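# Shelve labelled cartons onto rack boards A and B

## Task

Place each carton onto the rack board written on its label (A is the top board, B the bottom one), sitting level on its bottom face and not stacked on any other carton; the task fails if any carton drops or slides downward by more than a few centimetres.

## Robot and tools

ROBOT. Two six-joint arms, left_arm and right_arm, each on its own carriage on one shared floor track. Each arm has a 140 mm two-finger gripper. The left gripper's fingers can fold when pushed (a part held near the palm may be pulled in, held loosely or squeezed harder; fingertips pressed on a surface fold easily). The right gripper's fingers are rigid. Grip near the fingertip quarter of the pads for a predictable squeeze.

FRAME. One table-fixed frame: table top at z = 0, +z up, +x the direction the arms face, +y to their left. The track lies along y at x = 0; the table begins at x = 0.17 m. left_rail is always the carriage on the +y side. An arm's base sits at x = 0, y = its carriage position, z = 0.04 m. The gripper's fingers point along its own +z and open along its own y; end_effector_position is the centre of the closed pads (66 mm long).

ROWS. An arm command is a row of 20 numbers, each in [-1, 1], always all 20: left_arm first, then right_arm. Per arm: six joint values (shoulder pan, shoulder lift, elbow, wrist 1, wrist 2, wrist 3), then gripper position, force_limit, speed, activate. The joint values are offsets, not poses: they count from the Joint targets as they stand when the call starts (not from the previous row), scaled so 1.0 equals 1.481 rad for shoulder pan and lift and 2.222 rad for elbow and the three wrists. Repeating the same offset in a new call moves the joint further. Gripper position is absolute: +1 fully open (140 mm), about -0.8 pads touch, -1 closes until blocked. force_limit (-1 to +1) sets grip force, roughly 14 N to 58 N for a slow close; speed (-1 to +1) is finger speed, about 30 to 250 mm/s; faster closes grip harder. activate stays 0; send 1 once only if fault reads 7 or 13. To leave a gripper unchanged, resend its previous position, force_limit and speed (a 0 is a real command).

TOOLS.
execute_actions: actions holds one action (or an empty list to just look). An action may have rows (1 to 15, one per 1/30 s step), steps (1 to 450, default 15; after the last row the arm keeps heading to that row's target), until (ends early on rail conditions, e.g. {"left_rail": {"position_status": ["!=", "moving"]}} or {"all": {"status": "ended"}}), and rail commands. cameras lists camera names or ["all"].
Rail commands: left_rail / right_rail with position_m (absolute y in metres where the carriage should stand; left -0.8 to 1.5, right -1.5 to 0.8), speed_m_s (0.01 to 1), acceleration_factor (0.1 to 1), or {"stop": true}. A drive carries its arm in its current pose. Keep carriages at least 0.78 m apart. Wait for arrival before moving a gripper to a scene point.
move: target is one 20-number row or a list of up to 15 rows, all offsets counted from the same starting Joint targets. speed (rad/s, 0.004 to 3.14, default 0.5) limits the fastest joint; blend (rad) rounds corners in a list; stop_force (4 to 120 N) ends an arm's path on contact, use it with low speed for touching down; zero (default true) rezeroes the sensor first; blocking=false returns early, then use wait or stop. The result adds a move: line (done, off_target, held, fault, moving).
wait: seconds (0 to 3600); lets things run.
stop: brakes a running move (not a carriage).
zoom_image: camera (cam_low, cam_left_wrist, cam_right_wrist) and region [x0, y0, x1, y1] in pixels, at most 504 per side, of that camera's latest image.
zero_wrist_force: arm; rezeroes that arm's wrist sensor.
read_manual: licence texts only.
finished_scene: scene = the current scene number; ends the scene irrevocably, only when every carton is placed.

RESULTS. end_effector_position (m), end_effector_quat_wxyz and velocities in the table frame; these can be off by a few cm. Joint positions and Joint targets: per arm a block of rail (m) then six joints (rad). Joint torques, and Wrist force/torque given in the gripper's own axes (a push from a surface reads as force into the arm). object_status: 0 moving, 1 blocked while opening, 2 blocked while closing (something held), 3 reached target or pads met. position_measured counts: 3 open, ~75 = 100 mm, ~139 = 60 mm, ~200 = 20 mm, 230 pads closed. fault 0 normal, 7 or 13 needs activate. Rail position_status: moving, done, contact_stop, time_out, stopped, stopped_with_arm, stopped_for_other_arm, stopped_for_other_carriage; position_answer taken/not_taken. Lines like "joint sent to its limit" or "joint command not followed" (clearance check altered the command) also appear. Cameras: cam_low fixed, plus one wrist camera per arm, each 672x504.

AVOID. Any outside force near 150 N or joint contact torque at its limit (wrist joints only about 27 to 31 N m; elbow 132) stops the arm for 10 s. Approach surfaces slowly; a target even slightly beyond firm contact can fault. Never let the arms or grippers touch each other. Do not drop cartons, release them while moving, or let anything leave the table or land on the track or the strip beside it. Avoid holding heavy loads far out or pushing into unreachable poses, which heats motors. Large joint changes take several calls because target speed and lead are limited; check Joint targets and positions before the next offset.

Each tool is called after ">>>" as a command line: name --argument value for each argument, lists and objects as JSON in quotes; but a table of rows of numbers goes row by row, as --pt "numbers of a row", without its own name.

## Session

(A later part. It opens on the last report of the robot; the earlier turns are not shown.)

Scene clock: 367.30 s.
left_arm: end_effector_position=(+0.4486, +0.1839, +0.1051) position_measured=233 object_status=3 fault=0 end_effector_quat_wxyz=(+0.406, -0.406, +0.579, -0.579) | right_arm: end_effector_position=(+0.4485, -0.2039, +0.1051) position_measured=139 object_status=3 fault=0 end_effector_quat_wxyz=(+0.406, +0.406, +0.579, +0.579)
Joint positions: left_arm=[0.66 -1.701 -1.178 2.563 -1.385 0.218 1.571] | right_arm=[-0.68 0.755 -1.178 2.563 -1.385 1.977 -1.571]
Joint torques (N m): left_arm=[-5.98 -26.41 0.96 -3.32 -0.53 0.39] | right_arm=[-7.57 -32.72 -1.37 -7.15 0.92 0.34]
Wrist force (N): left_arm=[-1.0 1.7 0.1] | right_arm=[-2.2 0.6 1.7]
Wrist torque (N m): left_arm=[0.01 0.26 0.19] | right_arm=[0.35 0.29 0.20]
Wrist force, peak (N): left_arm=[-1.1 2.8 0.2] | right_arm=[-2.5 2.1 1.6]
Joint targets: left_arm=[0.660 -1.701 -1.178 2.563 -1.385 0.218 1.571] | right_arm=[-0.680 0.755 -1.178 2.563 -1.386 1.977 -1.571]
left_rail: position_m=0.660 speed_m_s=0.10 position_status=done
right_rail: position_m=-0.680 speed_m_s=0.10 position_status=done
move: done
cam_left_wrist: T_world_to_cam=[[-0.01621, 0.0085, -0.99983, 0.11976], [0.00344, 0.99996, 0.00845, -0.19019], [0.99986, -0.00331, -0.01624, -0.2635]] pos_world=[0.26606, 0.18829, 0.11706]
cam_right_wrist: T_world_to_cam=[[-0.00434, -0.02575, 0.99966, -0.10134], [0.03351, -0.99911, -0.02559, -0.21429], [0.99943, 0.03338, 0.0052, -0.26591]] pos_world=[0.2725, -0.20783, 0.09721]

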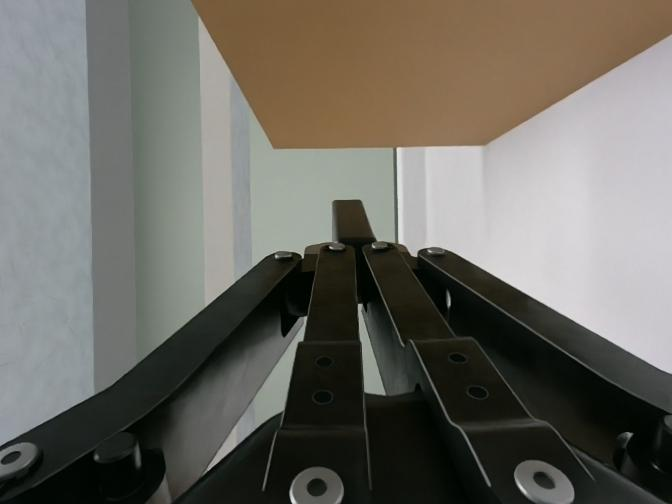

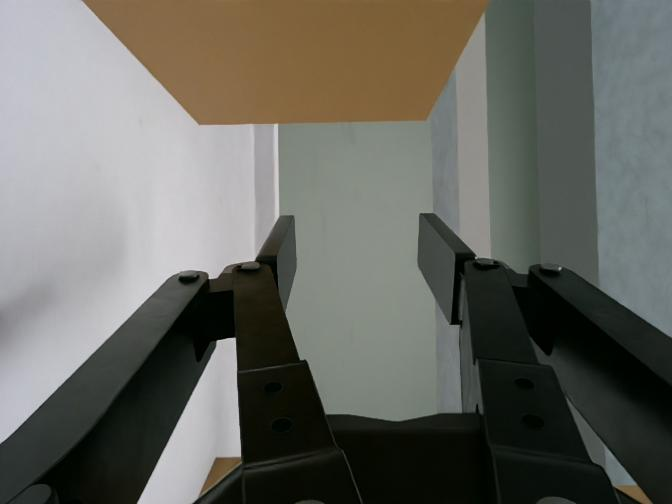

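>>> move --pt "0.00672 0.01275 -0.02535 0.01685 0.00448 0 -1 0 0 0 0.03843 0.01275 -0.02535 0.01685 0.02561 0 -0.08 0 0 0" --pt "0.01568 0.02974 -0.05915 0.03932 0.01045 0 -1 0 0 0 0.08966 0.02974 -0.05915 0.03932 0.05976 0 -0.08 0 0 0" --speed '[0.1,0.018]' --stop_force 15 --cameras '["cam_left_wrist"]'

Scene clock: 383.17 s.
left_arm: end_effector_position=(+0.4490, +0.1207, +0.1053) position_measured=233 object_status=3 fault=0 end_effector_quat_wxyz=(+0.406, -0.406, +0.579, -0.579) | right_arm: end_effector_position=(+0.4470, -0.1397, +0.1053) position_measured=139 object_status=3 fault=0 end_effector_quat_wxyz=(+0.406, +0.406, +0.579, +0.579)
Joint positions: left_arm=[0.66 -1.68 -1.138 2.444 -1.306 0.239 1.571] | right_arm=[-0.68 0.876 -1.137 2.444 -1.306 2.098 -1.571]
Joint torques (N m): left_arm=[-22.91 -77.9 -9.88 -5.17 5.7 -0.01] | right_arm=[-10.14 -61.96 -9.64 -6.37 -8.14 0.12]
Wrist force (N): left_arm=[-11.6 2.1 -2.1] | right_arm=[-14.5 5.8 -6.0]
Wrist torque (N m): left_arm=[-0.02 -0.12 0.19] | right_arm=[0.17 0.19 0.31]
Wrist force, peak (N): left_arm=[-16.6 2.1 -8.3] | right_arm=[-19.4 6.5 -9.3]
Joint targets: left_arm=[0.660 -1.680 -1.138 2.444 -1.306 0.239 1.571] | right_arm=[-0.680 0.876 -1.137 2.444 -1.306 2.098 -1.571]
left_rail: position_m=0.660 speed_m_s=0.10 position_status=done
right_rail: position_m=-0.680 speed_m_s=0.10 position_status=done
move: contact (left_arm, right_arm); path passed 1 of 2 targets; left_arm: the elbow is farthest, 0.012 rad from its target; right_arm: the shoulder pan is farthest, 0.012 rad from its target
cam_left_wrist: T_world_to_cam=[[-0.01621, 0.0086, -0.99983, 0.12049], [0.00345, 0.99996, 0.00855, -0.12691], [0.99986, -0.00331, -0.01624, -0.264]] pos_world=[0.26636, 0.12499, 0.11726]

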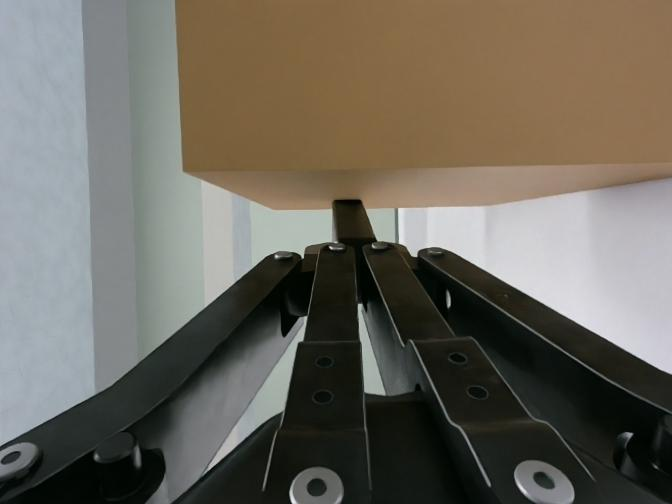

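>>> move --target '[-0.00107,-0.00078,0.00272,-0.00219,-0.00033,0,-1,0,0,0,-0.00663,-0.00146,0.00272,-0.00219,-0.00454,0,-0.08,0,0,0]' --speed 0.02

>>> execute_actions --actions '[{"left_rail":{"position_m":0.6544,"speed_m_s":0.06,"acceleration_factor":0.15},"right_rail":{"position_m":-0.6744,"speed_m_s":0.06,"acceleration_factor":0.15},"steps":120,"until":{"all":{"status":"ended"}}}]'

Scene clock: 392.87 s.
left_arm: end_effector_position=(+0.4486, +0.1234, +0.1049) position_measured=233 object_status=3 fault=0 end_effector_quat_wxyz=(+0.406, -0.405, +0.579, -0.579) | right_arm: end_effector_position=(+0.4490, -0.1433, +0.1055) position_measured=139 object_status=3 fault=0 end_effector_quat_wxyz=(+0.406, +0.406, +0.579, +0.580)
Joint positions: left_arm=[0.66 -1.681 -1.139 2.45 -1.311 0.238 1.571] | right_arm=[-0.68 0.866 -1.14 2.449 -1.311 2.088 -1.571]
Joint torques (N m): left_arm=[-15.82 -75.49 -3.31 -3.18 -1.77 0.03] | right_arm=[-14.05 -65.54 -4.19 -6.87 -3.56 0.03]
Wrist force (N): left_arm=[-1.1 1.4 0.3] | right_arm=[-1.6 1.1 -0.5]
Wrist torque (N m): left_arm=[-0.03 0.27 0.19] | right_arm=[0.43 0.16 0.24]
Wrist force, peak (N): left_arm=[-12.0 1.2 -2.0] | right_arm=[-14.5 6.2 -6.0]
Joint targets: left_arm=[0.660 -1.682 -1.139 2.450 -1.311 0.238 1.571] | right_arm=[-0.680 0.866 -1.140 2.450 -1.311 2.088 -1.571]
left_rail: position_m=0.660 speed_m_s=0.10 position_status=done
right_rail: position_m=-0.680 speed_m_s=0.10 position_status=done
move: done

Scene clock: 393.57 s.
left_arm: end_effector_position=(+0.4486, +0.1182, +0.1048) position_measured=233 object_status=3 fault=0 end_effector_quat_wxyz=(+0.406, -0.405, +0.579, -0.579) | right_arm: end_effector_position=(+0.4490, -0.1380, +0.1055) position_measured=139 object_status=3 fault=0 end_effector_quat_wxyz=(+0.406, +0.406, +0.579, +0.579)
Joint positions: left_arm=[0.654 -1.682 -1.139 2.45 -1.311 0.238 1.571] | right_arm=[-0.674 0.866 -1.14 2.45 -1.311 2.088 -1.571]
Joint torques (N m): left_arm=[-14.37 -70.47 -51.75 -3.61 15.94 0.28] | right_arm=[8.26 -56.86 -37.96 -7.08 -7.54 0.2]
Wrist force (N): left_arm=[-43.7 -14.9 -25.9] | right_arm=[-42.5 15.7 -25.7]
Wrist torque (N m): left_arm=[0.41 -1.09 -0.03] | right_arm=[0.07 -0.52 0.41]
Wrist force, peak (N): left_arm=[-43.8 -15.3 -25.6] | right_arm=[-42.5 15.7 -25.7]
Joint targets: left_arm=[0.654 -1.682 -1.139 2.450 -1.311 0.238 1.571] | right_arm=[-0.674 0.866 -1.140 2.450 -1.311 2.088 -1.571]
Tool commands: left_gripper/position=-1.0 left_gripper/force_limit=+0.0 left_gripper/speed=+0.0 left_gripper/activate=+0.0 right_gripper/position=-0.08 right_gripper/force_limit=+0.0 right_gripper/speed=+0.0 right_gripper/activate=+0.0
left_rail: position_m=0.654 speed_m_s=0.06 position_status=done
right_rail: position_m=-0.674 speed_m_s=0.06 position_status=done

>>> move --pt "0 -0.06703 -0.00202 0.0467 0 0 -1 0 0 0 0 -0.06703 -0.00202 0.0467 0 0 -0.08 0 0 0" --pt "0 -0.13103 -0.00737 0.0947 0 0 -1 0 0 0 0 -0.13103 -0.00737 0.0947 0 0 -0.08 0 0 0" --pt "0 -0.19057 -0.0159 0.14292 0 0 -1 0 0 0 0 -0.19057 -0.0159 0.14292 0 0 -0.08 0 0 0" --pt "0 -0.24473 -0.02743 0.19054 0 0 -1 0 0 0 0 -0.24473 -0.02743 0.19054 0 0 -0.08 0 0 0" --pt "0 -0.29297 -0.04172 0.23699 0 0 -1 0 0 0 0 -0.29297 -0.04172 0.23699 0 0 -0.08 0 0 0" --pt "0 -0.33507 -0.05853 0.28186 0 0 -1 0 0 0 0 -0.33507 -0.05853 0.28186 0 0 -0.08 0 0 0" --pt "0 -0.35443 -0.06813 0.30437 0 0 -1 0 0 0 0 -0.35443 -0.06813 0.30437 0 0 -0.08 0 0 0" --speed '[0.1,0.12,0.18,0.18,0.18,0.18,0.18]' --blend '[0.02,0.02,0.02,0.02,0.02,0.02,0]' --cameras '["cam_left_wrist"]'

>>> move --pt "0.02486 0.00596 -0.0035 -0.00047 0.01657 0 -1 0 0 0 -0.01879 0.00596 -0.0035 -0.00047 -0.01253 0 -0.08 0 0 0" --pt "0.07376 0.01939 -0.01157 -0.00136 0.04916 0 -1 0 0 0 -0.0543 0.01939 -0.01157 -0.00136 -0.03619 0 -0.08 0 0 0" --pt "0.12126 0.03463 -0.021 -0.00208 0.08082 0 -1 0 0 0 -0.08709 0.03463 -0.021 -0.00208 -0.05805 0 -0.08 0 0 0" --pt "0.16702 0.05141 -0.03174 -0.00252 0.11132 0 -1 0 0 0 -0.11724 0.05141 -0.03174 -0.00252 -0.07814 0 -0.08 0 0 0" --pt "0.21081 0.06948 -0.04372 -0.00258 0.14051 0 -1 0 0 0 -0.1449 0.06948 -0.04372 -0.00258 -0.09658 0 -0.08 0 0 0" --pt "0.25249 0.08861 -0.05688 -0.00218 0.16829 0 -1 0 0 0 -0.17023 0.08861 -0.05688 -0.00218 -0.11346 0 -0.08 0 0 0" --pt "0.29197 0.10861 -0.07115 -0.00124 0.1946 0 -1 0 0 0 -0.1934 0.10861 -0.07115 -0.00124 -0.12891 0 -0.08 0 0 0" --pt "0.32925 0.12933 -0.08649 0.00029 0.21945 0 -1 0 0 0 -0.21461 0.12933 -0.08649 0.00029 -0.14304 0 -0.08 0 0 0" --pt "0.36435 0.15064 -0.10284 0.00243 0.24284 0 -1 0 0 0 -0.23403 0.15064 -0.10284 0.00243 -0.15598 0 -0.08 0 0 0" --pt "0.39733 0.17244 -0.12016 0.00523 0.26482 0 -1 0 0 0 -0.25182 0.17244 -0.12016 0.00523 -0.16784 0 -0.08 0 0 0" --pt "0.42827 0.19465 -0.13843 0.00869 0.28545 0 -1 0 0 0 -0.26814 0.19465 -0.13843 0.00869 -0.17872 0 -0.08 0 0 0" --pt "0.44783 0.20966 -0.15111 0.01137 0.29849 0 -1 0 0 0 -0.27828 0.20966 -0.15111 0.01137 -0.18548 0 -0.08 0 0 0" --speed '[0.1,0.12,0.14,0.14,0.14,0.14,0.14,0.14,0.14,0.14,0.14,0.12]' --blend '[0.02,0.02,0.02,0.02,0.02,0.02,0.02,0.02,0.02,0.02,0.02,0]' --cameras '["cam_left_wrist","cam_low"]'

Scene clock: 440.53 s.
left_arm: end_effector_position=(+0.4485, +0.1178, +0.3718) position_measured=233 object_status=3 fault=0 end_effector_quat_wxyz=(+0.406, -0.405, +0.579, -0.579) | right_arm: end_effector_position=(+0.4488, -0.1380, +0.3727) position_measured=139 object_status=3 fault=0 end_effector_quat_wxyz=(+0.406, +0.406, +0.579, +0.580)
Joint positions: left_arm=[0.654 -1.682 -1.664 2.299 -0.635 0.238 1.571] | right_arm=[-0.674 0.866 -1.664 2.298 -0.635 2.088 -1.571]
Joint torques (N m): left_arm=[-13.97 -49.93 -76.06 -1.54 9.3 0.22] | right_arm=[26.94 -43.42 -62.22 -3.49 -22 -0.1]
Wrist force (N): left_arm=[-40.5 10.4 -13.2] | right_arm=[-42.0 -6.3 -13.9]
Wrist torque (N m): left_arm=[-0.20 -1.10 0.29] | right_arm=[0.38 -0.60 0.25]
Wrist force, peak (N): left_arm=[-47.5 -12.8 -23.9] | right_arm=[-51.2 -6.0 -17.6]
Joint targets: left_arm=[0.654 -1.682 -1.664 2.299 -0.635 0.238 1.571] | right_arm=[-0.674 0.866 -1.665 2.298 -0.635 2.088 -1.571]
left_rail: position_m=0.654 speed_m_s=0.06 position_status=done
right_rail: position_m=-0.674 speed_m_s=0.06 position_status=done
move: done
cam_left_wrist: T_world_to_cam=[[-0.0162, 0.00851, -0.99983, 0.38707], [0.00424, 0.99996, 0.00845, -0.12666], [0.99986, -0.00411, -0.01624, -0.25919]] pos_world=[0.26596, 0.12229, 0.38386]

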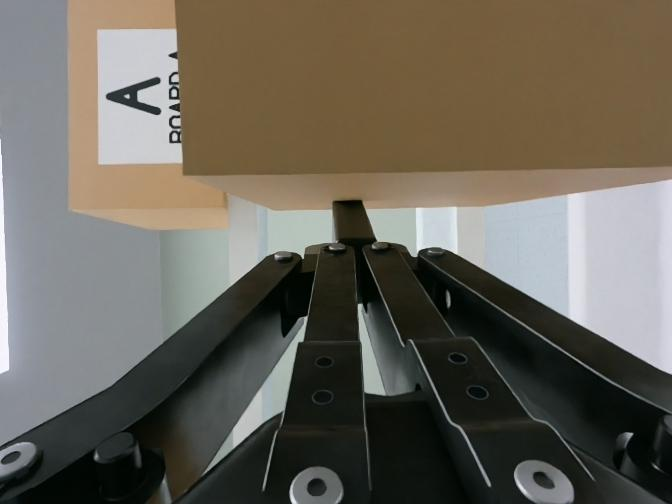

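Scene clock: 445.93 s.
left_arm: end_effector_position=(+0.7835, +0.1180, +0.3718) position_measured=233 object_status=3 fault=0 end_effector_quat_wxyz=(+0.406, -0.406, +0.579, -0.579) | right_arm: end_effector_position=(+0.7838, -0.1382, +0.3729) position_measured=139 object_status=3 fault=0 end_effector_quat_wxyz=(+0.406, +0.406, +0.579, +0.580)
Joint positions: left_arm=[0.654 -1.018 -1.353 1.963 -0.61 0.901 1.571] | right_arm=[-0.674 0.454 -1.354 1.963 -0.609 1.676 -1.571]
Joint torques (N m): left_arm=[-21.94 -41.12 -73.07 -2.64 20.16 0.76] | right_arm=[18.66 -56.09 -60.27 -3.42 -20.27 0.06]
Wrist force (N): left_arm=[-35.9 7.1 -11.4] | right_arm=[-36.8 -7.9 -12.6]
Wrist torque (N m): left_arm=[-0.17 -1.07 0.26] | right_arm=[0.66 -0.69 -0.29]
Wrist force, peak (N): left_arm=[-43.0 9.6 -13.8] | right_arm=[-44.3 -6.9 -15.1]
Joint targets: left_arm=[0.654 -1.018 -1.353 1.963 -0.610 0.902 1.571] | right_arm=[-0.674 0.454 -1.354 1.962 -0.609 1.676 -1.571]
left_rail: position_m=0.654 speed_m_s=0.06 position_status=done
right_rail: position_m=-0.674 speed_m_s=0.06 position_status=done
move: done; blend cut to 0.0184 rad at target 1, 0.0145 rad at target 11
cam_left_wrist: T_world_to_cam=[[-0.0163, 0.00851, -0.99983, 0.39255], [0.00414, 0.99996, 0.00845, -0.12822], [0.99986, -0.00401, -0.01634, -0.59411]] pos_world=[0.60096, 0.12249, 0.38386]
Images, in order (width x height): cam_low 672x504, cam_left_wrist 672x504.

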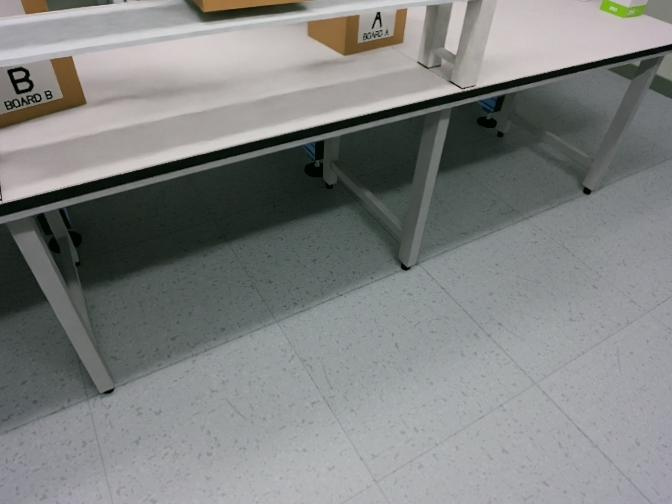

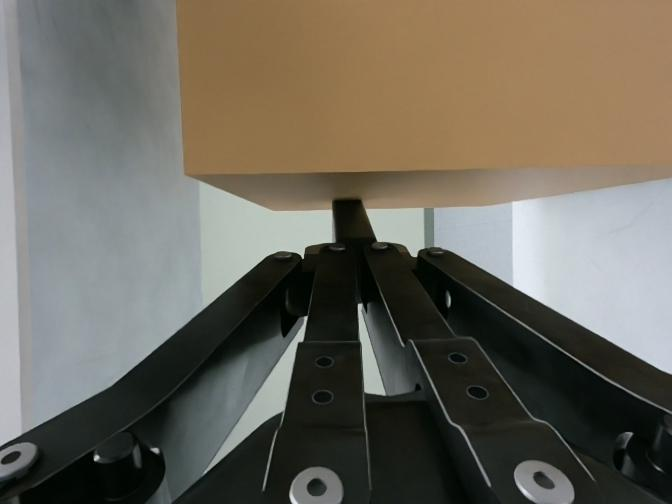

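>>> zoom_image --camera "cam_low" --region '[150, 0, 350, 100]'

Scaled by 2.520.

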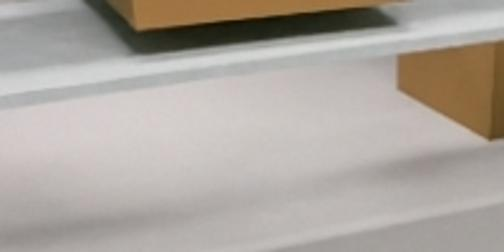

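>>> move --target '[0,0.026035,0.012819,-0.030172,0,0,-1,0,0,0,0,0.026035,0.012819,-0.030172,0,0,-0.08,0,0,0]' --speed 0.02 --stop_force 12

Scene clock: 462.53 s.
left_arm: end_effector_position=(+0.7838, +0.1177, +0.3483) position_measured=233 object_status=3 fault=0 end_effector_quat_wxyz=(+0.406, -0.406, +0.579, -0.579) | right_arm: end_effector_position=(+0.7842, -0.1381, +0.3489) position_measured=139 object_status=3 fault=0 end_effector_quat_wxyz=(+0.406, +0.406, +0.579, +0.580)
Joint positions: left_arm=[0.654 -1.018 -1.328 1.981 -0.653 0.902 1.571] | right_arm=[-0.674 0.454 -1.328 1.981 -0.654 1.676 -1.571]
Joint torques (N m): left_arm=[-24.01 -74.55 -65.45 -1.9 19.34 0.54] | right_arm=[25.06 -74.33 -53.54 -2.27 -19.72 -0.08]
Wrist force (N): left_arm=[-39.5 -3.4 -12.3] | right_arm=[-41.2 0.2 -17.5]
Wrist torque (N m): left_arm=[0.03 -1.19 0.13] | right_arm=[1.23 -0.65 0.17]
Wrist force, peak (N): left_arm=[-41.6 -11.5 -16.0] | right_arm=[-42.9 6.4 -21.0]
Joint targets: left_arm=[0.654 -1.018 -1.328 1.981 -0.653 0.902 1.571] | right_arm=[-0.674 0.454 -1.328 1.981 -0.654 1.676 -1.571]
left_rail: position_m=0.654 speed_m_s=0.06 position_status=done
right_rail: position_m=-0.674 speed_m_s=0.06 position_status=done
move: contact (left_arm, right_arm); left_arm: the wrist 1 is farthest, 0.024 rad from its target; right_arm: the wrist 1 is farthest, 0.022 rad from its target

>>> execute_actions --actions '[{"left_rail":{"position_m":0.6734,"speed_m_s":0.06,"acceleration_factor":0.15},"right_rail":{"position_m":-0.6934,"speed_m_s":0.06,"acceleration_factor":0.15},"steps":120,"until":{"all":{"status":"ended"}}}]'

>>> move --pt "-0.08372 -0.07628 0.04012 0.01073 -0.0558 0 -1 0 0 0 0.04429 -0.07628 0.04012 0.01073 0.02952 0 -0.08 0 0 0" --pt "-0.23726 -0.15745 0.09923 0.00571 -0.15814 0 -1 0 0 0 0.13342 -0.15745 0.09923 0.00571 0.08892 0 -0.08 0 0 0" --pt "-0.3743 -0.20753 0.13139 0.00694 -0.24948 0 -1 0 0 0 0.22401 -0.20753 0.13139 0.00694 0.14931 0 -0.08 0 0 0" --pt "-0.46117 -0.34597 0.15865 0.07195 -0.30738 0 -1 0 0 0 0.20318 -0.34597 0.15865 0.07195 0.13542 0 -0.08 0 0 0" --speed '[0.1,0.3,0.4,0.5]' --blend '[0.02,0.03,0.05,0]'

>>> execute_actions --actions '[{"left_rail":{"position_m":1.139,"speed_m_s":0.4,"acceleration_factor":0.6},"right_rail":{"position_m":-0.201,"speed_m_s":0.4,"acceleration_factor":0.6},"steps":240,"until":{"all":{"status":"ended"}}}]' --cameras '["cam_left_wrist","cam_right_wrist"]'

Scene clock: 485.50 s.
left_arm: end_effector_position=(+0.7838, +0.1366, +0.3483) position_measured=233 object_status=3 fault=0 end_effector_quat_wxyz=(+0.406, -0.406, +0.579, -0.579) | right_arm: end_effector_position=(+0.7842, -0.1570, +0.3489) position_measured=139 object_status=3 fault=0 end_effector_quat_wxyz=(+0.406, +0.406, +0.579, +0.580)
Joint positions: left_arm=[0.673 -1.018 -1.328 1.981 -0.653 0.902 1.571] | right_arm=[-0.693 0.454 -1.328 1.981 -0.654 1.676 -1.571]
Joint torques (N m): left_arm=[9.85 -75.28 -29.96 -1.34 -1.55 0.67] | right_arm=[-13.45 -74.38 -27.68 -5.53 3.05 -0.34]
Wrist force (N): left_arm=[-0.9 1.5 0.3] | right_arm=[1.2 -1.9 -0.9]
Wrist torque (N m): left_arm=[-0.03 0.24 0.20] | right_arm=[-0.29 -0.46 0.24]
Wrist force, peak (N): left_arm=[-40.3 -3.9 -12.4] | right_arm=[-41.4 0.1 -17.6]
Joint targets: left_arm=[0.673 -1.018 -1.328 1.981 -0.653 0.902 1.571] | right_arm=[-0.693 0.454 -1.328 1.981 -0.654 1.676 -1.571]
Tool commands: left_gripper/position=-1.0 left_gripper/force_limit=+0.0 left_gripper/speed=+0.0 left_gripper/activate=+0.0 right_gripper/position=-0.08 right_gripper/force_limit=+0.0 right_gripper/speed=+0.0 right_gripper/activate=+0.0
left_rail: position_m=0.673 speed_m_s=0.06 position_status=done
right_rail: position_m=-0.693 speed_m_s=0.06 position_status=done

Scene clock: 489.00 s.
left_arm: end_effector_position=(+0.4485, +0.1969, +0.4207) position_measured=233 object_status=3 fault=0 end_effector_quat_wxyz=(+0.406, -0.406, +0.579, -0.579) | right_arm: end_effector_position=(+0.4487, -0.2171, +0.4212) position_measured=139 object_status=3 fault=0 end_effector_quat_wxyz=(+0.406, +0.406, +0.579, +0.580)
Joint positions: left_arm=[0.673 -1.701 -1.84 2.334 -0.494 0.219 1.571] | right_arm=[-0.693 0.755 -1.841 2.334 -0.494 1.977 -1.571]
Joint torques (N m): left_arm=[-12.6 -37.79 -33.54 1.74 -2.77 0.86] | right_arm=[-14.44 -31.41 -31.74 0.52 -3.06 0.29]
Wrist force (N): left_arm=[-0.8 1.5 0.3] | right_arm=[0.9 -2.6 0.1]
Wrist torque (N m): left_arm=[-0.02 0.20 0.19] | right_arm=[-0.42 -0.43 0.16]
Wrist force, peak (N): left_arm=[-1.3 1.9 1.0] | right_arm=[2.0 -3.6 -0.4]
Joint targets: left_arm=[0.673 -1.701 -1.841 2.334 -0.494 0.219 1.571] | right_arm=[-0.693 0.755 -1.841 2.334 -0.494 1.977 -1.571]
left_rail: position_m=0.673 speed_m_s=0.06 position_status=done
right_rail: position_m=-0.693 speed_m_s=0.06 position_status=done
move: done

Scene clock: 491.50 s.
left_arm: end_effector_position=(+0.4484, +0.6626, +0.4208) position_measured=233 object_status=3 fault=0 end_effector_quat_wxyz=(+0.406, -0.406, +0.579, -0.579) | right_arm: end_effector_position=(+0.4486, +0.2752, +0.4213) position_measured=139 object_status=3 fault=0 end_effector_quat_wxyz=(+0.406, +0.406, +0.579, +0.580)
Joint positions: left_arm=[1.139 -1.701 -1.841 2.334 -0.494 0.219 1.571] | right_arm=[-0.201 0.755 -1.841 2.334 -0.494 1.977 -1.571]
Joint torques (N m): left_arm=[-5.15 -18.39 -42.64 1.41 -1.36 0.83] | right_arm=[-8.58 -24.61 -42.82 0.01 -1.94 0.01]
Wrist force (N): left_arm=[-0.7 1.3 0.3] | right_arm=[1.1 -2.3 0.3]
Wrist torque (N m): left_arm=[-0.06 0.18 0.18] | right_arm=[-0.36 -0.46 0.16]
Wrist force, peak (N): left_arm=[-1.6 1.7 0.2] | right_arm=[1.7 -2.8 0.4]
Joint targets: left_arm=[1.139 -1.701 -1.841 2.334 -0.494 0.219 1.571] | right_arm=[-0.201 0.755 -1.841 2.334 -0.494 1.977 -1.571]
Tool commands: left_gripper/position=-1.0 left_gripper/force_limit=+0.0 left_gripper/speed=+0.0 left_gripper/activate=+0.0 right_gripper/position=-0.08 right_gripper/force_limit=+0.0 right_gripper/speed=+0.0 right_gripper/activate=+0.0
left_rail: position_m=1.139 speed_m_s=0.40 position_status=done
right_rail: position_m=-0.201 speed_m_s=0.40 position_status=done
cam_left_wrist: T_world_to_cam=[[-0.0163, 0.00811, -0.99983, 0.43161], [0.00423, 0.99996, 0.00805, -0.67167], [0.99986, -0.0041, -0.01633, -0.25601]] pos_world=[0.26586, 0.66709, 0.43276]
cam_right_wrist: T_world_to_cam=[[-0.0053, -0.02659, 0.99963, -0.4045], [0.03373, -0.99908, -0.0264, 0.27274], [0.99942, 0.03358, 0.00619, -0.28411]] pos_world=[0.2726, 0.27127, 0.41331]

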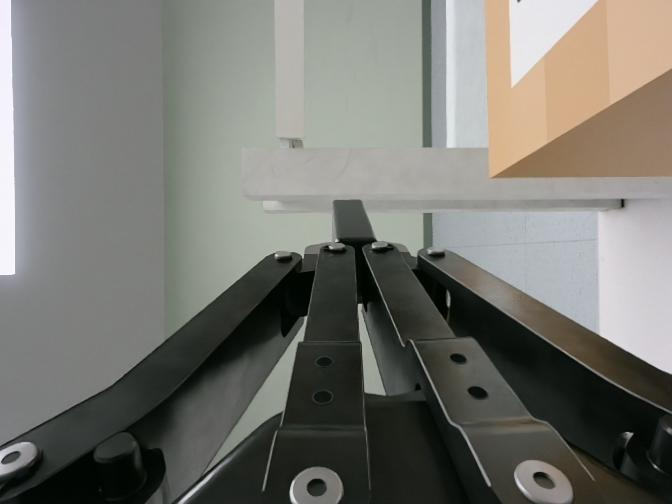

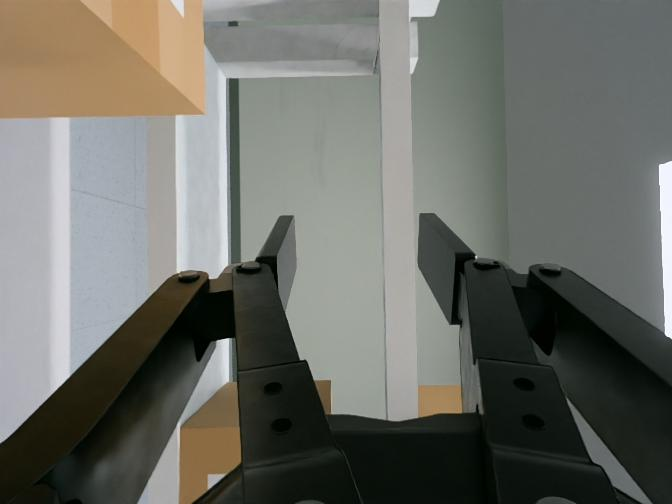

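>>> execute_actions --actions '[{"left_rail":{"position_m":1.156,"speed_m_s":0.1,"acceleration_factor":0.3},"right_rail":{"position_m":-0.184,"speed_m_s":0.1,"acceleration_factor":0.3},"steps":120,"until":{"all":{"status":"ended"}}}]'

>>> move --target '[0,0.17243,0.07448,-0.1894,0,0,-1,0,0,0,0,0.17243,0.07448,-0.1894,0,0,0.2,0,0,0]' --speed 0.4 --cameras '["cam_left_wrist","cam_right_wrist"]'

Scene clock: 524.07 s.
left_arm: end_effector_position=(+0.4484, +0.6796, +0.4208) position_measured=233 object_status=3 fault=0 end_effector_quat_wxyz=(+0.406, -0.406, +0.579, -0.579) | right_arm: end_effector_position=(+0.4486, +0.2923, +0.4213) position_measured=139 object_status=3 fault=0 end_effector_quat_wxyz=(+0.406, +0.406, +0.579, +0.580)
Joint positions: left_arm=[1.156 -1.701 -1.841 2.334 -0.494 0.219 1.571] | right_arm=[-0.184 0.755 -1.841 2.334 -0.494 1.977 -1.571]
Joint torques (N m): left_arm=[8.26 0.32 -51.69 1.83 0.04 0.99] | right_arm=[-1.02 -20.06 -45.97 -0.67 0.35 0.01]
Wrist force (N): left_arm=[-0.8 1.4 0.3] | right_arm=[0.7 -2.8 0.1]
Wrist torque (N m): left_arm=[-0.04 0.19 0.18] | right_arm=[-0.47 -0.38 0.16]
Wrist force, peak (N): left_arm=[-1.0 2.0 0.3] | right_arm=[0.9 -2.8 0.5]
Joint targets: left_arm=[1.156 -1.701 -1.841 2.334 -0.494 0.219 1.571] | right_arm=[-0.184 0.755 -1.841 2.334 -0.494 1.977 -1.571]
Tool commands: left_gripper/position=-1.0 left_gripper/force_limit=+0.0 left_gripper/speed=+0.0 left_gripper/activate=+0.0 right_gripper/position=-0.08 right_gripper/force_limit=+0.0 right_gripper/speed=+0.0 right_gripper/activate=+0.0
left_rail: position_m=1.156 speed_m_s=0.10 position_status=done
right_rail: position_m=-0.184 speed_m_s=0.10 position_status=done

Scene clock: 525.70 s.
left_arm: end_effector_position=(+0.4484, +0.6796, +0.2609) position_measured=233 object_status=3 fault=0 end_effector_quat_wxyz=(+0.406, -0.406, +0.579, -0.579) | right_arm: end_effector_position=(+0.4487, +0.2923, +0.2614) position_measured=104 object_status=3 fault=0 end_effector_quat_wxyz=(+0.406, +0.406, +0.579, +0.580)
Joint positions: left_arm=[1.156 -1.701 -1.585 2.499 -0.914 0.219 1.571] | right_arm=[-0.184 0.755 -1.586 2.499 -0.915 1.977 -1.571]
Joint torques (N m): left_arm=[12.23 -8.43 -20.23 -3.35 0.78 0.93] | right_arm=[5.35 -13.99 -18.48 -6.89 1.26 -0.02]
Wrist force (N): left_arm=[-0.9 1.3 0.3] | right_arm=[0.9 -2.8 0.5]
Wrist torque (N m): left_arm=[-0.07 0.21 0.19] | right_arm=[-0.43 -0.39 0.20]
Wrist force, peak (N): left_arm=[-1.1 3.0 0.2] | right_arm=[1.0 -4.3 0.0]
Joint targets: left_arm=[1.156 -1.701 -1.585 2.499 -0.914 0.219 1.571] | right_arm=[-0.184 0.755 -1.586 2.499 -0.915 1.977 -1.571]
left_rail: position_m=1.156 speed_m_s=0.10 position_status=done
right_rail: position_m=-0.184 speed_m_s=0.10 position_status=done
move: done
cam_left_wrist: T_world_to_cam=[[-0.0163, 0.00821, -0.99983, 0.27153], [0.00424, 0.99996, 0.00815, -0.68751], [0.99986, -0.0041, -0.01633, -0.25856]] pos_world=[0.26586, 0.68419, 0.27286]
cam_right_wrist: T_world_to_cam=[[-0.00521, -0.02649, 0.99964, -0.24426], [0.03373, -0.99909, -0.0263, 0.28557], [0.99942, 0.03358, 0.00609, -0.28377]] pos_world=[0.2727, 0.28837, 0.25341]

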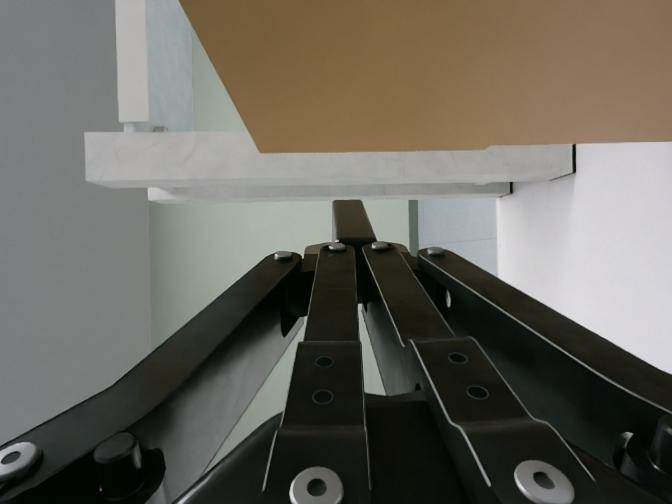

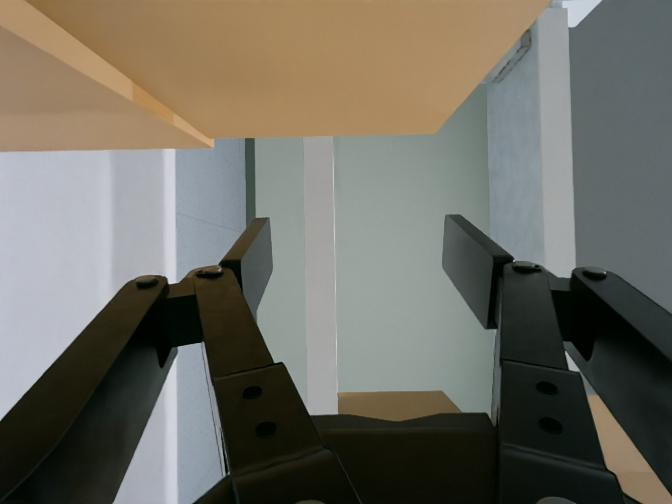

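>>> move --pt "0.0056 0.02798 -0.01953 0.00089 0.00373 0 -1 0 0 0 0.03202 0.02798 -0.01953 0.00089 0.02134 0 0.2 0 0 0" --pt "0.01512 0.07553 -0.05274 0.0024 0.01008 0 -1 0 0 0 0.08646 0.07553 -0.05274 0.0024 0.05763 0 0.2 0 0 0" --speed '[0.1,0.018]' --stop_force 15 --cameras '["cam_left_wrist","cam_right_wrist"]'

Scene clock: 550.53 s.
left_arm: end_effector_position=(+0.4486, +0.6212, +0.2604) position_measured=233 object_status=3 fault=0 end_effector_quat_wxyz=(+0.406, -0.406, +0.579, -0.579) | right_arm: end_effector_position=(+0.4478, +0.3516, +0.2608) position_measured=104 object_status=3 fault=0 end_effector_quat_wxyz=(+0.406, +0.406, +0.579, +0.580)
Joint positions: left_arm=[1.156 -1.682 -1.488 2.398 -0.91 0.238 1.571] | right_arm=[-0.184 0.867 -1.488 2.397 -0.91 2.089 -1.571]
Joint torques (N m): left_arm=[-19.75 -52.51 -23.79 -2.48 1.77 0.47] | right_arm=[-9.92 -48.15 -23 -2.43 -7.83 -0.22]
Wrist force (N): left_arm=[-13.2 -7.4 -5.6] | right_arm=[-10.3 2.4 -8.8]
Wrist torque (N m): left_arm=[0.15 -0.17 0.08] | right_arm=[-0.37 -0.50 0.19]
Wrist force, peak (N): left_arm=[-18.5 -10.0 -10.7] | right_arm=[-16.0 4.4 -11.3]
Joint targets: left_arm=[1.156 -1.682 -1.488 2.398 -0.910 0.238 1.571] | right_arm=[-0.184 0.867 -1.488 2.397 -0.910 2.089 -1.571]
left_rail: position_m=1.156 speed_m_s=0.10 position_status=done
right_rail: position_m=-0.184 speed_m_s=0.10 position_status=done
move: contact (left_arm, right_arm); path passed 1 of 2 targets; left_arm: the elbow is farthest, 0.016 rad from its target; right_arm: the shoulder pan is farthest, 0.016 rad from its target
cam_left_wrist: T_world_to_cam=[[-0.0163, 0.00821, -0.99983, 0.27161], [0.00424, 0.99996, 0.00815, -0.62911], [0.99986, -0.0041, -0.01633, -0.259]] pos_world=[0.26606, 0.62579, 0.27246]
cam_right_wrist: T_world_to_cam=[[-0.0051, -0.02658, 0.99963, -0.24209], [0.03362, -0.99909, -0.0264, 0.34489], [0.99942, 0.03348, 0.00599, -0.28479]] pos_world=[0.2718, 0.34767, 0.25281]

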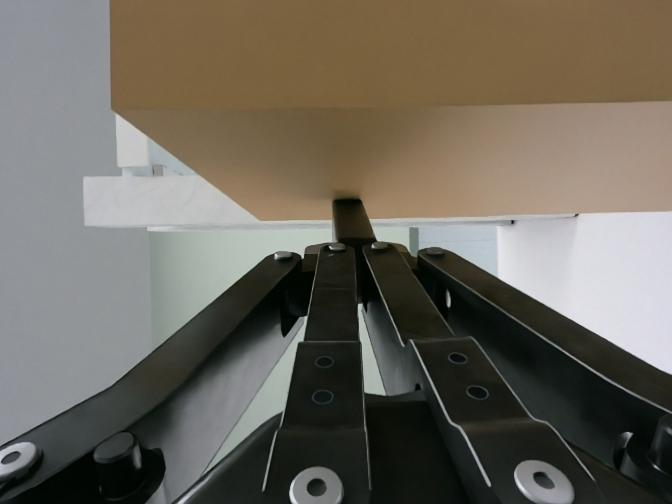

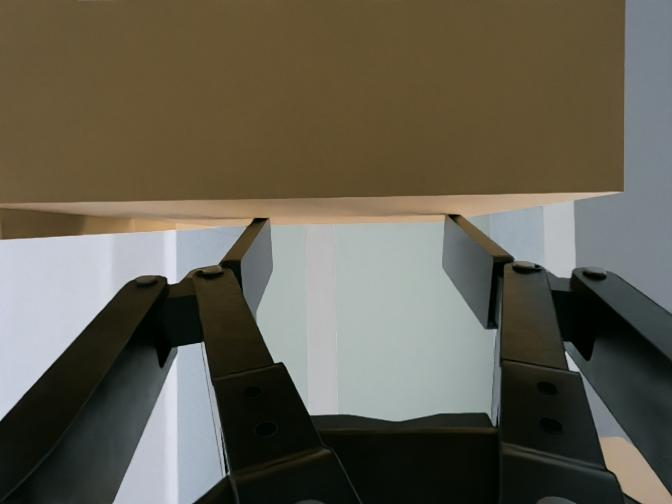

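>>> move --target '[0.00028,0.00093,-0.00154,0.00091,0.00012,0,-1,0,0,0,-0.00055,0.00093,-0.00109,0.00091,-0.00049,0,0.2,0,0,0]' --speed 0.02

>>> execute_actions --actions '[{"left_rail":{"position_m":1.1552,"speed_m_s":0.06,"acceleration_factor":0.15},"right_rail":{"position_m":-0.1832,"speed_m_s":0.06,"acceleration_factor":0.15},"steps":120,"until":{"all":{"status":"ended"}}}]'

Scene clock: 563.73 s.
left_arm: end_effector_position=(+0.4486, +0.6197, +0.2610) position_measured=233 object_status=3 fault=0 end_effector_quat_wxyz=(+0.406, -0.406, +0.579, -0.579) | right_arm: end_effector_position=(+0.4488, +0.3524, +0.2609) position_measured=104 object_status=3 fault=0 end_effector_quat_wxyz=(+0.406, +0.406, +0.579, +0.579)
Joint positions: left_arm=[1.156 -1.682 -1.487 2.395 -0.908 0.238 1.571] | right_arm=[-0.184 0.866 -1.486 2.394 -0.908 2.088 -1.571]
Joint torques (N m): left_arm=[-1.13 -19.19 -62.51 -0.71 11.86 0.75] | right_arm=[-4.39 -17.74 -45.2 0.1 -14.02 -0.19]
Wrist force (N): left_arm=[-29.3 6.8 -10.6] | right_arm=[-25.7 5.8 -16.0]
Wrist torque (N m): left_arm=[-0.17 -0.74 0.26] | right_arm=[-0.43 -0.74 0.30]
Wrist force, peak (N): left_arm=[-29.3 6.8 -10.6] | right_arm=[-25.7 5.8 -16.0]
Joint targets: left_arm=[1.156 -1.681 -1.487 2.394 -0.908 0.238 1.571] | right_arm=[-0.184 0.866 -1.486 2.394 -0.908 2.088 -1.571]
left_rail: position_m=1.156 speed_m_s=0.10 position_status=done
right_rail: position_m=-0.184 speed_m_s=0.10 position_status=done
move: done

Scene clock: 564.20 s.
left_arm: end_effector_position=(+0.4486, +0.6188, +0.2610) position_measured=233 object_status=3 fault=0 end_effector_quat_wxyz=(+0.406, -0.406, +0.579, -0.579) | right_arm: end_effector_position=(+0.4489, +0.3533, +0.2608) position_measured=104 object_status=3 fault=0 end_effector_quat_wxyz=(+0.406, +0.406, +0.579, +0.579)
Joint positions: left_arm=[1.155 -1.681 -1.487 2.395 -0.908 0.238 1.571] | right_arm=[-0.183 0.866 -1.486 2.394 -0.908 2.088 -1.571]
Joint torques (N m): left_arm=[-7.81 -18.09 -68.6 -2.31 21.29 0.13] | right_arm=[1.8 -16.78 -47.44 -0.04 -16.54 -0.02]
Wrist force (N): left_arm=[-41.6 4.5 -13.7] | right_arm=[-38.7 10.8 -24.8]
Wrist torque (N m): left_arm=[-0.19 -1.12 0.23] | right_arm=[-0.47 -0.83 0.39]
Wrist force, peak (N): left_arm=[-41.6 4.5 -13.7] | right_arm=[-38.7 10.8 -24.8]
Joint targets: left_arm=[1.155 -1.681 -1.487 2.394 -0.908 0.238 1.571] | right_arm=[-0.183 0.866 -1.486 2.394 -0.908 2.088 -1.571]
Tool commands: left_gripper/position=-1.0 left_gripper/force_limit=+0.0 left_gripper/speed=+0.0 left_gripper/activate=+0.0 right_gripper/position=+0.2 right_gripper/force_limit=+0.0 right_gripper/speed=+0.0 right_gripper/activate=+0.0
left_rail: position_m=1.155 speed_m_s=0.06 position_status=done
right_rail: position_m=-0.183 speed_m_s=0.06 position_status=done

>>> move --pt "0 -0.05836 -0.01677 0.05567 0 0 -1 0 0 0 0 -0.05836 -0.01677 0.05567 0 0 0.2 0 0 0" --pt "0 -0.10046 -0.03358 0.10054 0 0 -1 0 0 0 0 -0.10046 -0.03358 0.10054 0 0 0.2 0 0 0" --pt "0 -0.11982 -0.04318 0.12304 0 0 -1 0 0 0 0 -0.11982 -0.04318 0.12304 0 0 0.2 0 0 0" --speed '[0.08,0.12,0.12]' --blend '[0.02,0.02,0]' --cameras '["cam_left_wrist","cam_right_wrist"]'

>>> execute_actions --actions '[{"left_rail":{"position_m":0.9838,"speed_m_s":0.08,"acceleration_factor":0.2},"right_rail":{"position_m":-0.3546,"speed_m_s":0.08,"acceleration_factor":0.2},"steps":240,"until":{"all":{"status":"ended"}}}]' --cameras '["cam_left_wrist","cam_right_wrist"]'

Scene clock: 593.27 s.
left_arm: end_effector_position=(+0.4486, +0.6188, +0.3722) position_measured=233 object_status=3 fault=0 end_effector_quat_wxyz=(+0.406, -0.406, +0.579, -0.579) | right_arm: end_effector_position=(+0.4489, +0.3533, +0.3720) position_measured=104 object_status=3 fault=0 end_effector_quat_wxyz=(+0.406, +0.406, +0.579, +0.579)
Joint positions: left_arm=[1.155 -1.681 -1.664 2.299 -0.635 0.238 1.571] | right_arm=[-0.183 0.866 -1.664 2.298 -0.635 2.088 -1.571]
Joint torques (N m): left_arm=[-35.87 -50.79 -75.54 -1.75 12.23 0.49] | right_arm=[26.6 -43.09 -59.14 -3.15 -20.03 -0.19]
Wrist force (N): left_arm=[-37.9 12.1 -11.6] | right_arm=[-36.4 -8.9 -13.5]
Wrist torque (N m): left_arm=[-0.33 -1.16 0.33] | right_arm=[-0.55 -1.01 0.63]
Wrist force, peak (N): left_arm=[-49.6 13.3 -15.2] | right_arm=[-47.6 -8.8 -17.5]
Joint targets: left_arm=[1.155 -1.681 -1.664 2.299 -0.634 0.238 1.571] | right_arm=[-0.183 0.866 -1.664 2.298 -0.635 2.088 -1.571]
left_rail: position_m=1.155 speed_m_s=0.06 position_status=done
right_rail: position_m=-0.183 speed_m_s=0.06 position_status=done
move: done
cam_left_wrist: T_world_to_cam=[[-0.0163, 0.00821, -0.99983, 0.38332], [0.00404, 0.99996, 0.00815, -0.62747], [0.99986, -0.0039, -0.01633, -0.25731]] pos_world=[0.26606, 0.62329, 0.38416]
cam_right_wrist: T_world_to_cam=[[-0.00443, -0.02586, 0.99966, -0.35374], [0.03381, -0.9991, -0.02569, 0.34919], [0.99942, 0.03368, 0.0053, -0.28644]] pos_world=[0.2729, 0.34937, 0.36411]

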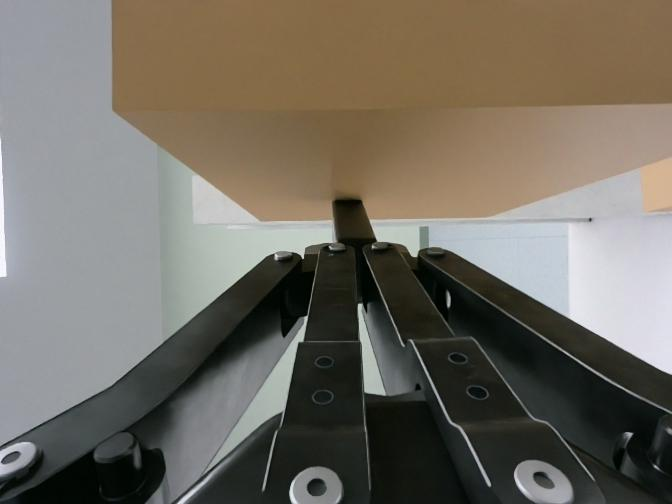

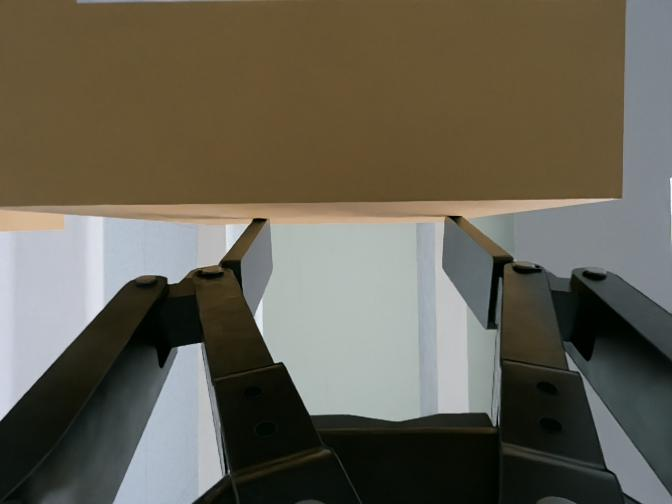

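Scene clock: 596.23 s.
left_arm: end_effector_position=(+0.4486, +0.4474, +0.3723) position_measured=233 object_status=3 fault=0 end_effector_quat_wxyz=(+0.406, -0.406, +0.579, -0.579) | right_arm: end_effector_position=(+0.4489, +0.1819, +0.3721) position_measured=104 object_status=3 fault=0 end_effector_quat_wxyz=(+0.406, +0.406, +0.579, +0.579)
Joint positions: left_arm=[0.984 -1.681 -1.664 2.299 -0.634 0.238 1.571] | right_arm=[-0.355 0.866 -1.664 2.298 -0.635 2.088 -1.571]
Joint torques (N m): left_arm=[-32.57 -44.02 -74.56 -2.89 7.09 0.5] | right_arm=[27.64 -38.02 -52.13 -3.67 -9.7 -0.35]
Wrist force (N): left_arm=[-39.3 12.6 -12.2] | right_arm=[-38.2 -8.9 -14.0]
Wrist torque (N m): left_arm=[-0.33 -1.18 0.33] | right_arm=[-0.48 -0.98 0.65]
Wrist force, peak (N): left_arm=[-40.2 13.1 -12.4] | right_arm=[-38.9 -9.4 -14.4]
Joint targets: left_arm=[0.984 -1.681 -1.664 2.299 -0.634 0.238 1.571] | right_arm=[-0.355 0.866 -1.664 2.298 -0.635 2.088 -1.571]
Tool commands: left_gripper/position=-1.0 left_gripper/force_limit=+0.0 left_gripper/speed=+0.0 left_gripper/activate=+0.0 right_gripper/position=+0.2 right_gripper/force_limit=+0.0 right_gripper/speed=+0.0 right_gripper/activate=+0.0
left_rail: position_m=0.984 speed_m_s=0.08 position_status=done
right_rail: position_m=-0.355 speed_m_s=0.08 position_status=done
cam_left_wrist: T_world_to_cam=[[-0.0163, 0.00811, -0.99983, 0.38487], [0.00403, 0.99996, 0.00805, -0.45604], [0.99986, -0.0039, -0.01633, -0.25798]] pos_world=[0.26606, 0.45189, 0.38426]
cam_right_wrist: T_world_to_cam=[[-0.00453, -0.02586, 0.99965, -0.35824], [0.03381, -0.9991, -0.02569, 0.17794], [0.99942, 0.03368, 0.0054, -0.2807]] pos_world=[0.2729, 0.17797, 0.36421]

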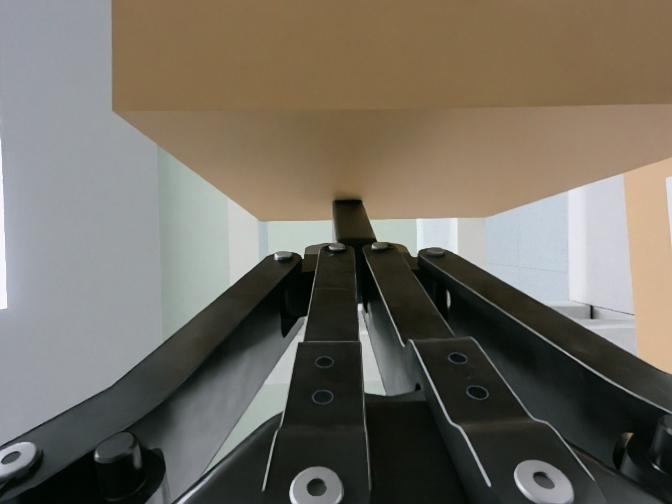

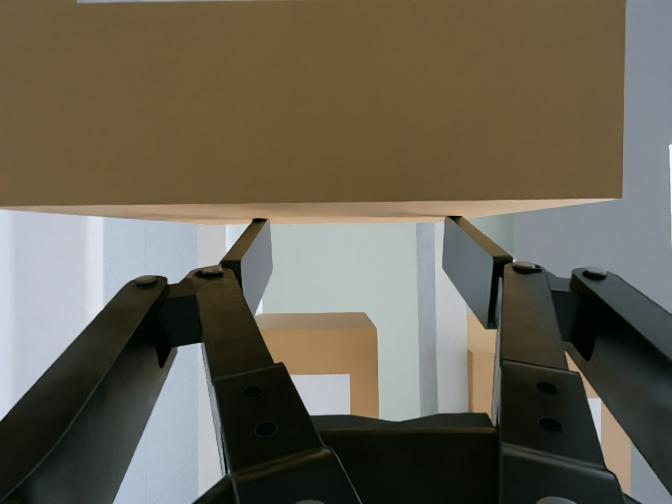

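>>> execute_actions --actions '[{"left_rail":{"position_m":0.9938,"speed_m_s":0.05,"acceleration_factor":0.2},"right_rail":{"position_m":-0.3446,"speed_m_s":0.05,"acceleration_factor":0.2},"steps":120,"until":{"all":{"status":"ended"}}}]'

>>> move --pt "0.02486 0.00596 -0.0035 -0.00047 0.01657 0 -1 0 0 0 -0.01879 0.00596 -0.0035 -0.00047 -0.01253 0 0.2 0 0 0" --pt "0.07376 0.01939 -0.01157 -0.00136 0.04916 0 -1 0 0 0 -0.0543 0.01939 -0.01157 -0.00136 -0.03619 0 0.2 0 0 0" --pt "0.12126 0.03463 -0.021 -0.00208 0.08082 0 -1 0 0 0 -0.08709 0.03463 -0.021 -0.00208 -0.05805 0 0.2 0 0 0" --pt "0.16702 0.05141 -0.03174 -0.00252 0.11132 0 -1 0 0 0 -0.11724 0.05141 -0.03174 -0.00252 -0.07814 0 0.2 0 0 0" --pt "0.21081 0.06948 -0.04372 -0.00258 0.14051 0 -1 0 0 0 -0.1449 0.06948 -0.04372 -0.00258 -0.09658 0 0.2 0 0 0" --pt "0.25249 0.08861 -0.05688 -0.00218 0.16829 0 -1 0 0 0 -0.17023 0.08861 -0.05688 -0.00218 -0.11346 0 0.2 0 0 0" --pt "0.29197 0.10861 -0.07115 -0.00124 0.1946 0 -1 0 0 0 -0.1934 0.10861 -0.07115 -0.00124 -0.12891 0 0.2 0 0 0" --pt "0.32925 0.12933 -0.08649 0.00029 0.21945 0 -1 0 0 0 -0.21461 0.12933 -0.08649 0.00029 -0.14304 0 0.2 0 0 0" --pt "0.36435 0.15064 -0.10284 0.00243 0.24284 0 -1 0 0 0 -0.23403 0.15064 -0.10284 0.00243 -0.15598 0 0.2 0 0 0" --pt "0.39733 0.17244 -0.12016 0.00523 0.26482 0 -1 0 0 0 -0.25182 0.17244 -0.12016 0.00523 -0.16784 0 0.2 0 0 0" --pt "0.42827 0.19465 -0.13843 0.00869 0.28545 0 -1 0 0 0 -0.26814 0.19465 -0.13843 0.00869 -0.17872 0 0.2 0 0 0" --speed '[0.1,0.12,0.14,0.14,0.14,0.14,0.14,0.14,0.14,0.14,0.12]' --blend '[0.02,0.02,0.02,0.02,0.02,0.02,0.02,0.02,0.02,0.02,0]' --cameras '["cam_left_wrist","cam_right_wrist"]'

Scene clock: 616.80 s.
left_arm: end_effector_position=(+0.4486, +0.4574, +0.3723) position_measured=233 object_status=3 fault=0 end_effector_quat_wxyz=(+0.406, -0.406, +0.579, -0.579) | right_arm: end_effector_position=(+0.4489, +0.1919, +0.3721) position_measured=104 object_status=3 fault=0 end_effector_quat_wxyz=(+0.406, +0.406, +0.579, +0.579)
Joint positions: left_arm=[0.994 -1.681 -1.664 2.299 -0.634 0.238 1.571] | right_arm=[-0.345 0.866 -1.664 2.298 -0.635 2.088 -1.571]
Joint torques (N m): left_arm=[-29.6 -44.08 -68.75 -3.73 6.86 0.61] | right_arm=[27.93 -29.74 -46.43 -4.54 -5.23 -0.18]
Wrist force (N): left_arm=[-39.7 12.7 -12.3] | right_arm=[-38.4 -9.1 -14.4]
Wrist torque (N m): left_arm=[-0.31 -1.14 0.33] | right_arm=[-0.51 -0.99 0.66]
Wrist force, peak (N): left_arm=[-40.3 12.0 -12.3] | right_arm=[-38.6 -9.4 -14.1]
Joint targets: left_arm=[0.994 -1.681 -1.664 2.299 -0.634 0.238 1.571] | right_arm=[-0.345 0.866 -1.664 2.298 -0.635 2.088 -1.571]
Tool commands: left_gripper/position=-1.0 left_gripper/force_limit=+0.0 left_gripper/speed=+0.0 left_gripper/activate=+0.0 right_gripper/position=+0.2 right_gripper/force_limit=+0.0 right_gripper/speed=+0.0 right_gripper/activate=+0.0
left_rail: position_m=0.994 speed_m_s=0.05 position_status=done
right_rail: position_m=-0.345 speed_m_s=0.05 position_status=done

Scene clock: 622.00 s.
left_arm: end_effector_position=(+0.7635, +0.4575, +0.3724) position_measured=233 object_status=3 fault=0 end_effector_quat_wxyz=(+0.406, -0.406, +0.579, -0.579) | right_arm: end_effector_position=(+0.7638, +0.1917, +0.3720) position_measured=104 object_status=3 fault=0 end_effector_quat_wxyz=(+0.406, +0.406, +0.579, +0.579)
Joint positions: left_arm=[0.994 -1.047 -1.376 1.991 -0.615 0.872 1.571] | right_arm=[-0.345 0.469 -1.376 1.991 -0.616 1.691 -1.571]
Joint torques (N m): left_arm=[-19.85 -40.61 -74.03 -2.82 19.21 0.1] | right_arm=[12.77 -55.65 -59.17 -3.17 -18.5 -0.22]
Wrist force (N): left_arm=[-33.9 9.5 -10.2] | right_arm=[-31.7 -11.9 -12.4]
Wrist torque (N m): left_arm=[-0.21 -0.88 0.30] | right_arm=[-0.25 -0.99 -0.04]
Wrist force, peak (N): left_arm=[-40.6 12.0 -12.2] | right_arm=[-39.0 -10.0 -14.4]
Joint targets: left_arm=[0.994 -1.047 -1.376 1.991 -0.615 0.873 1.571] | right_arm=[-0.345 0.469 -1.375 1.991 -0.616 1.691 -1.571]
left_rail: position_m=0.994 speed_m_s=0.05 position_status=done
right_rail: position_m=-0.345 speed_m_s=0.05 position_status=done
move: done; blend cut to 0.0184 rad at target 1
cam_left_wrist: T_world_to_cam=[[-0.0161, 0.00821, -0.99984, 0.38986], [0.00393, 0.99996, 0.00815, -0.46739], [0.99986, -0.0038, -0.01614, -0.57292]] pos_world=[0.58096, 0.46199, 0.38436]
cam_right_wrist: T_world_to_cam=[[-0.00453, -0.02576, 0.99966, -0.35648], [0.03381, -0.9991, -0.02559, 0.17695], [0.99942, 0.03368, 0.0054, -0.59574]] pos_world=[0.5878, 0.18767, 0.36411]

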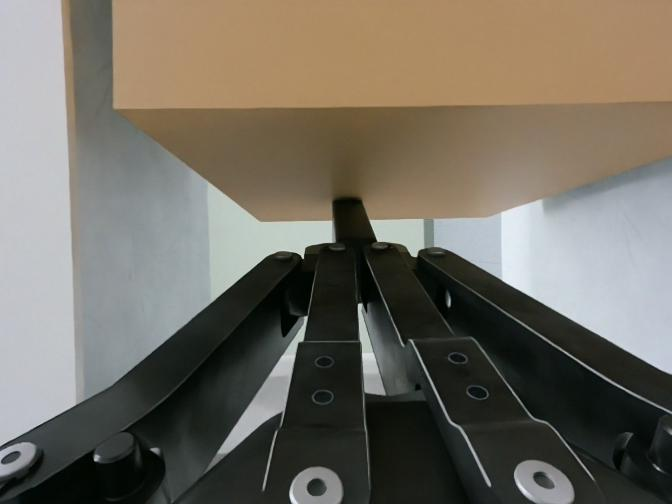

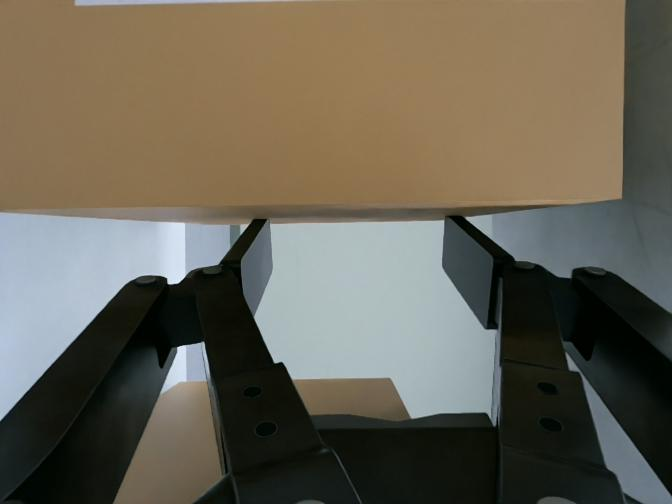

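>>> move --target '[0,0.02955,0.014247,-0.033943,0,0,-1,0,0,0,0,0.02955,0.014247,-0.033943,0,0,0.2,0,0,0]' --speed 0.02 --stop_force 12

Scene clock: 629.63 s.
left_arm: end_effector_position=(+0.7638, +0.4572, +0.3462) position_measured=233 object_status=3 fault=0 end_effector_quat_wxyz=(+0.406, -0.406, +0.579, -0.579) | right_arm: end_effector_position=(+0.7643, +0.1918, +0.3459) position_measured=104 object_status=3 fault=0 end_effector_quat_wxyz=(+0.406, +0.406, +0.579, +0.579)
Joint positions: left_arm=[0.994 -1.047 -1.347 2.012 -0.665 0.873 1.571] | right_arm=[-0.345 0.469 -1.347 2.011 -0.665 1.691 -1.571]
Joint torques (N m): left_arm=[-25.53 -77.21 -67.41 -2.33 18.36 0.17] | right_arm=[22.13 -70.18 -51.15 -1.81 -17.53 -0.21]
Wrist force (N): left_arm=[-39.7 0.0 -11.6] | right_arm=[-36.9 0.0 -13.3]
Wrist torque (N m): left_arm=[-0.04 -1.03 0.19] | right_arm=[0.65 -1.01 0.15]
Wrist force, peak (N): left_arm=[-41.8 -6.9 -13.2] | right_arm=[-37.4 6.1 -15.6]
Joint targets: left_arm=[0.994 -1.047 -1.347 2.012 -0.665 0.873 1.571] | right_arm=[-0.345 0.469 -1.347 2.011 -0.665 1.691 -1.571]
left_rail: position_m=0.994 speed_m_s=0.05 position_status=done
right_rail: position_m=-0.345 speed_m_s=0.05 position_status=done
move: contact (left_arm, right_arm); left_arm: the wrist 1 is farthest, 0.026 rad from its target; right_arm: the wrist 1 is farthest, 0.026 rad from its target


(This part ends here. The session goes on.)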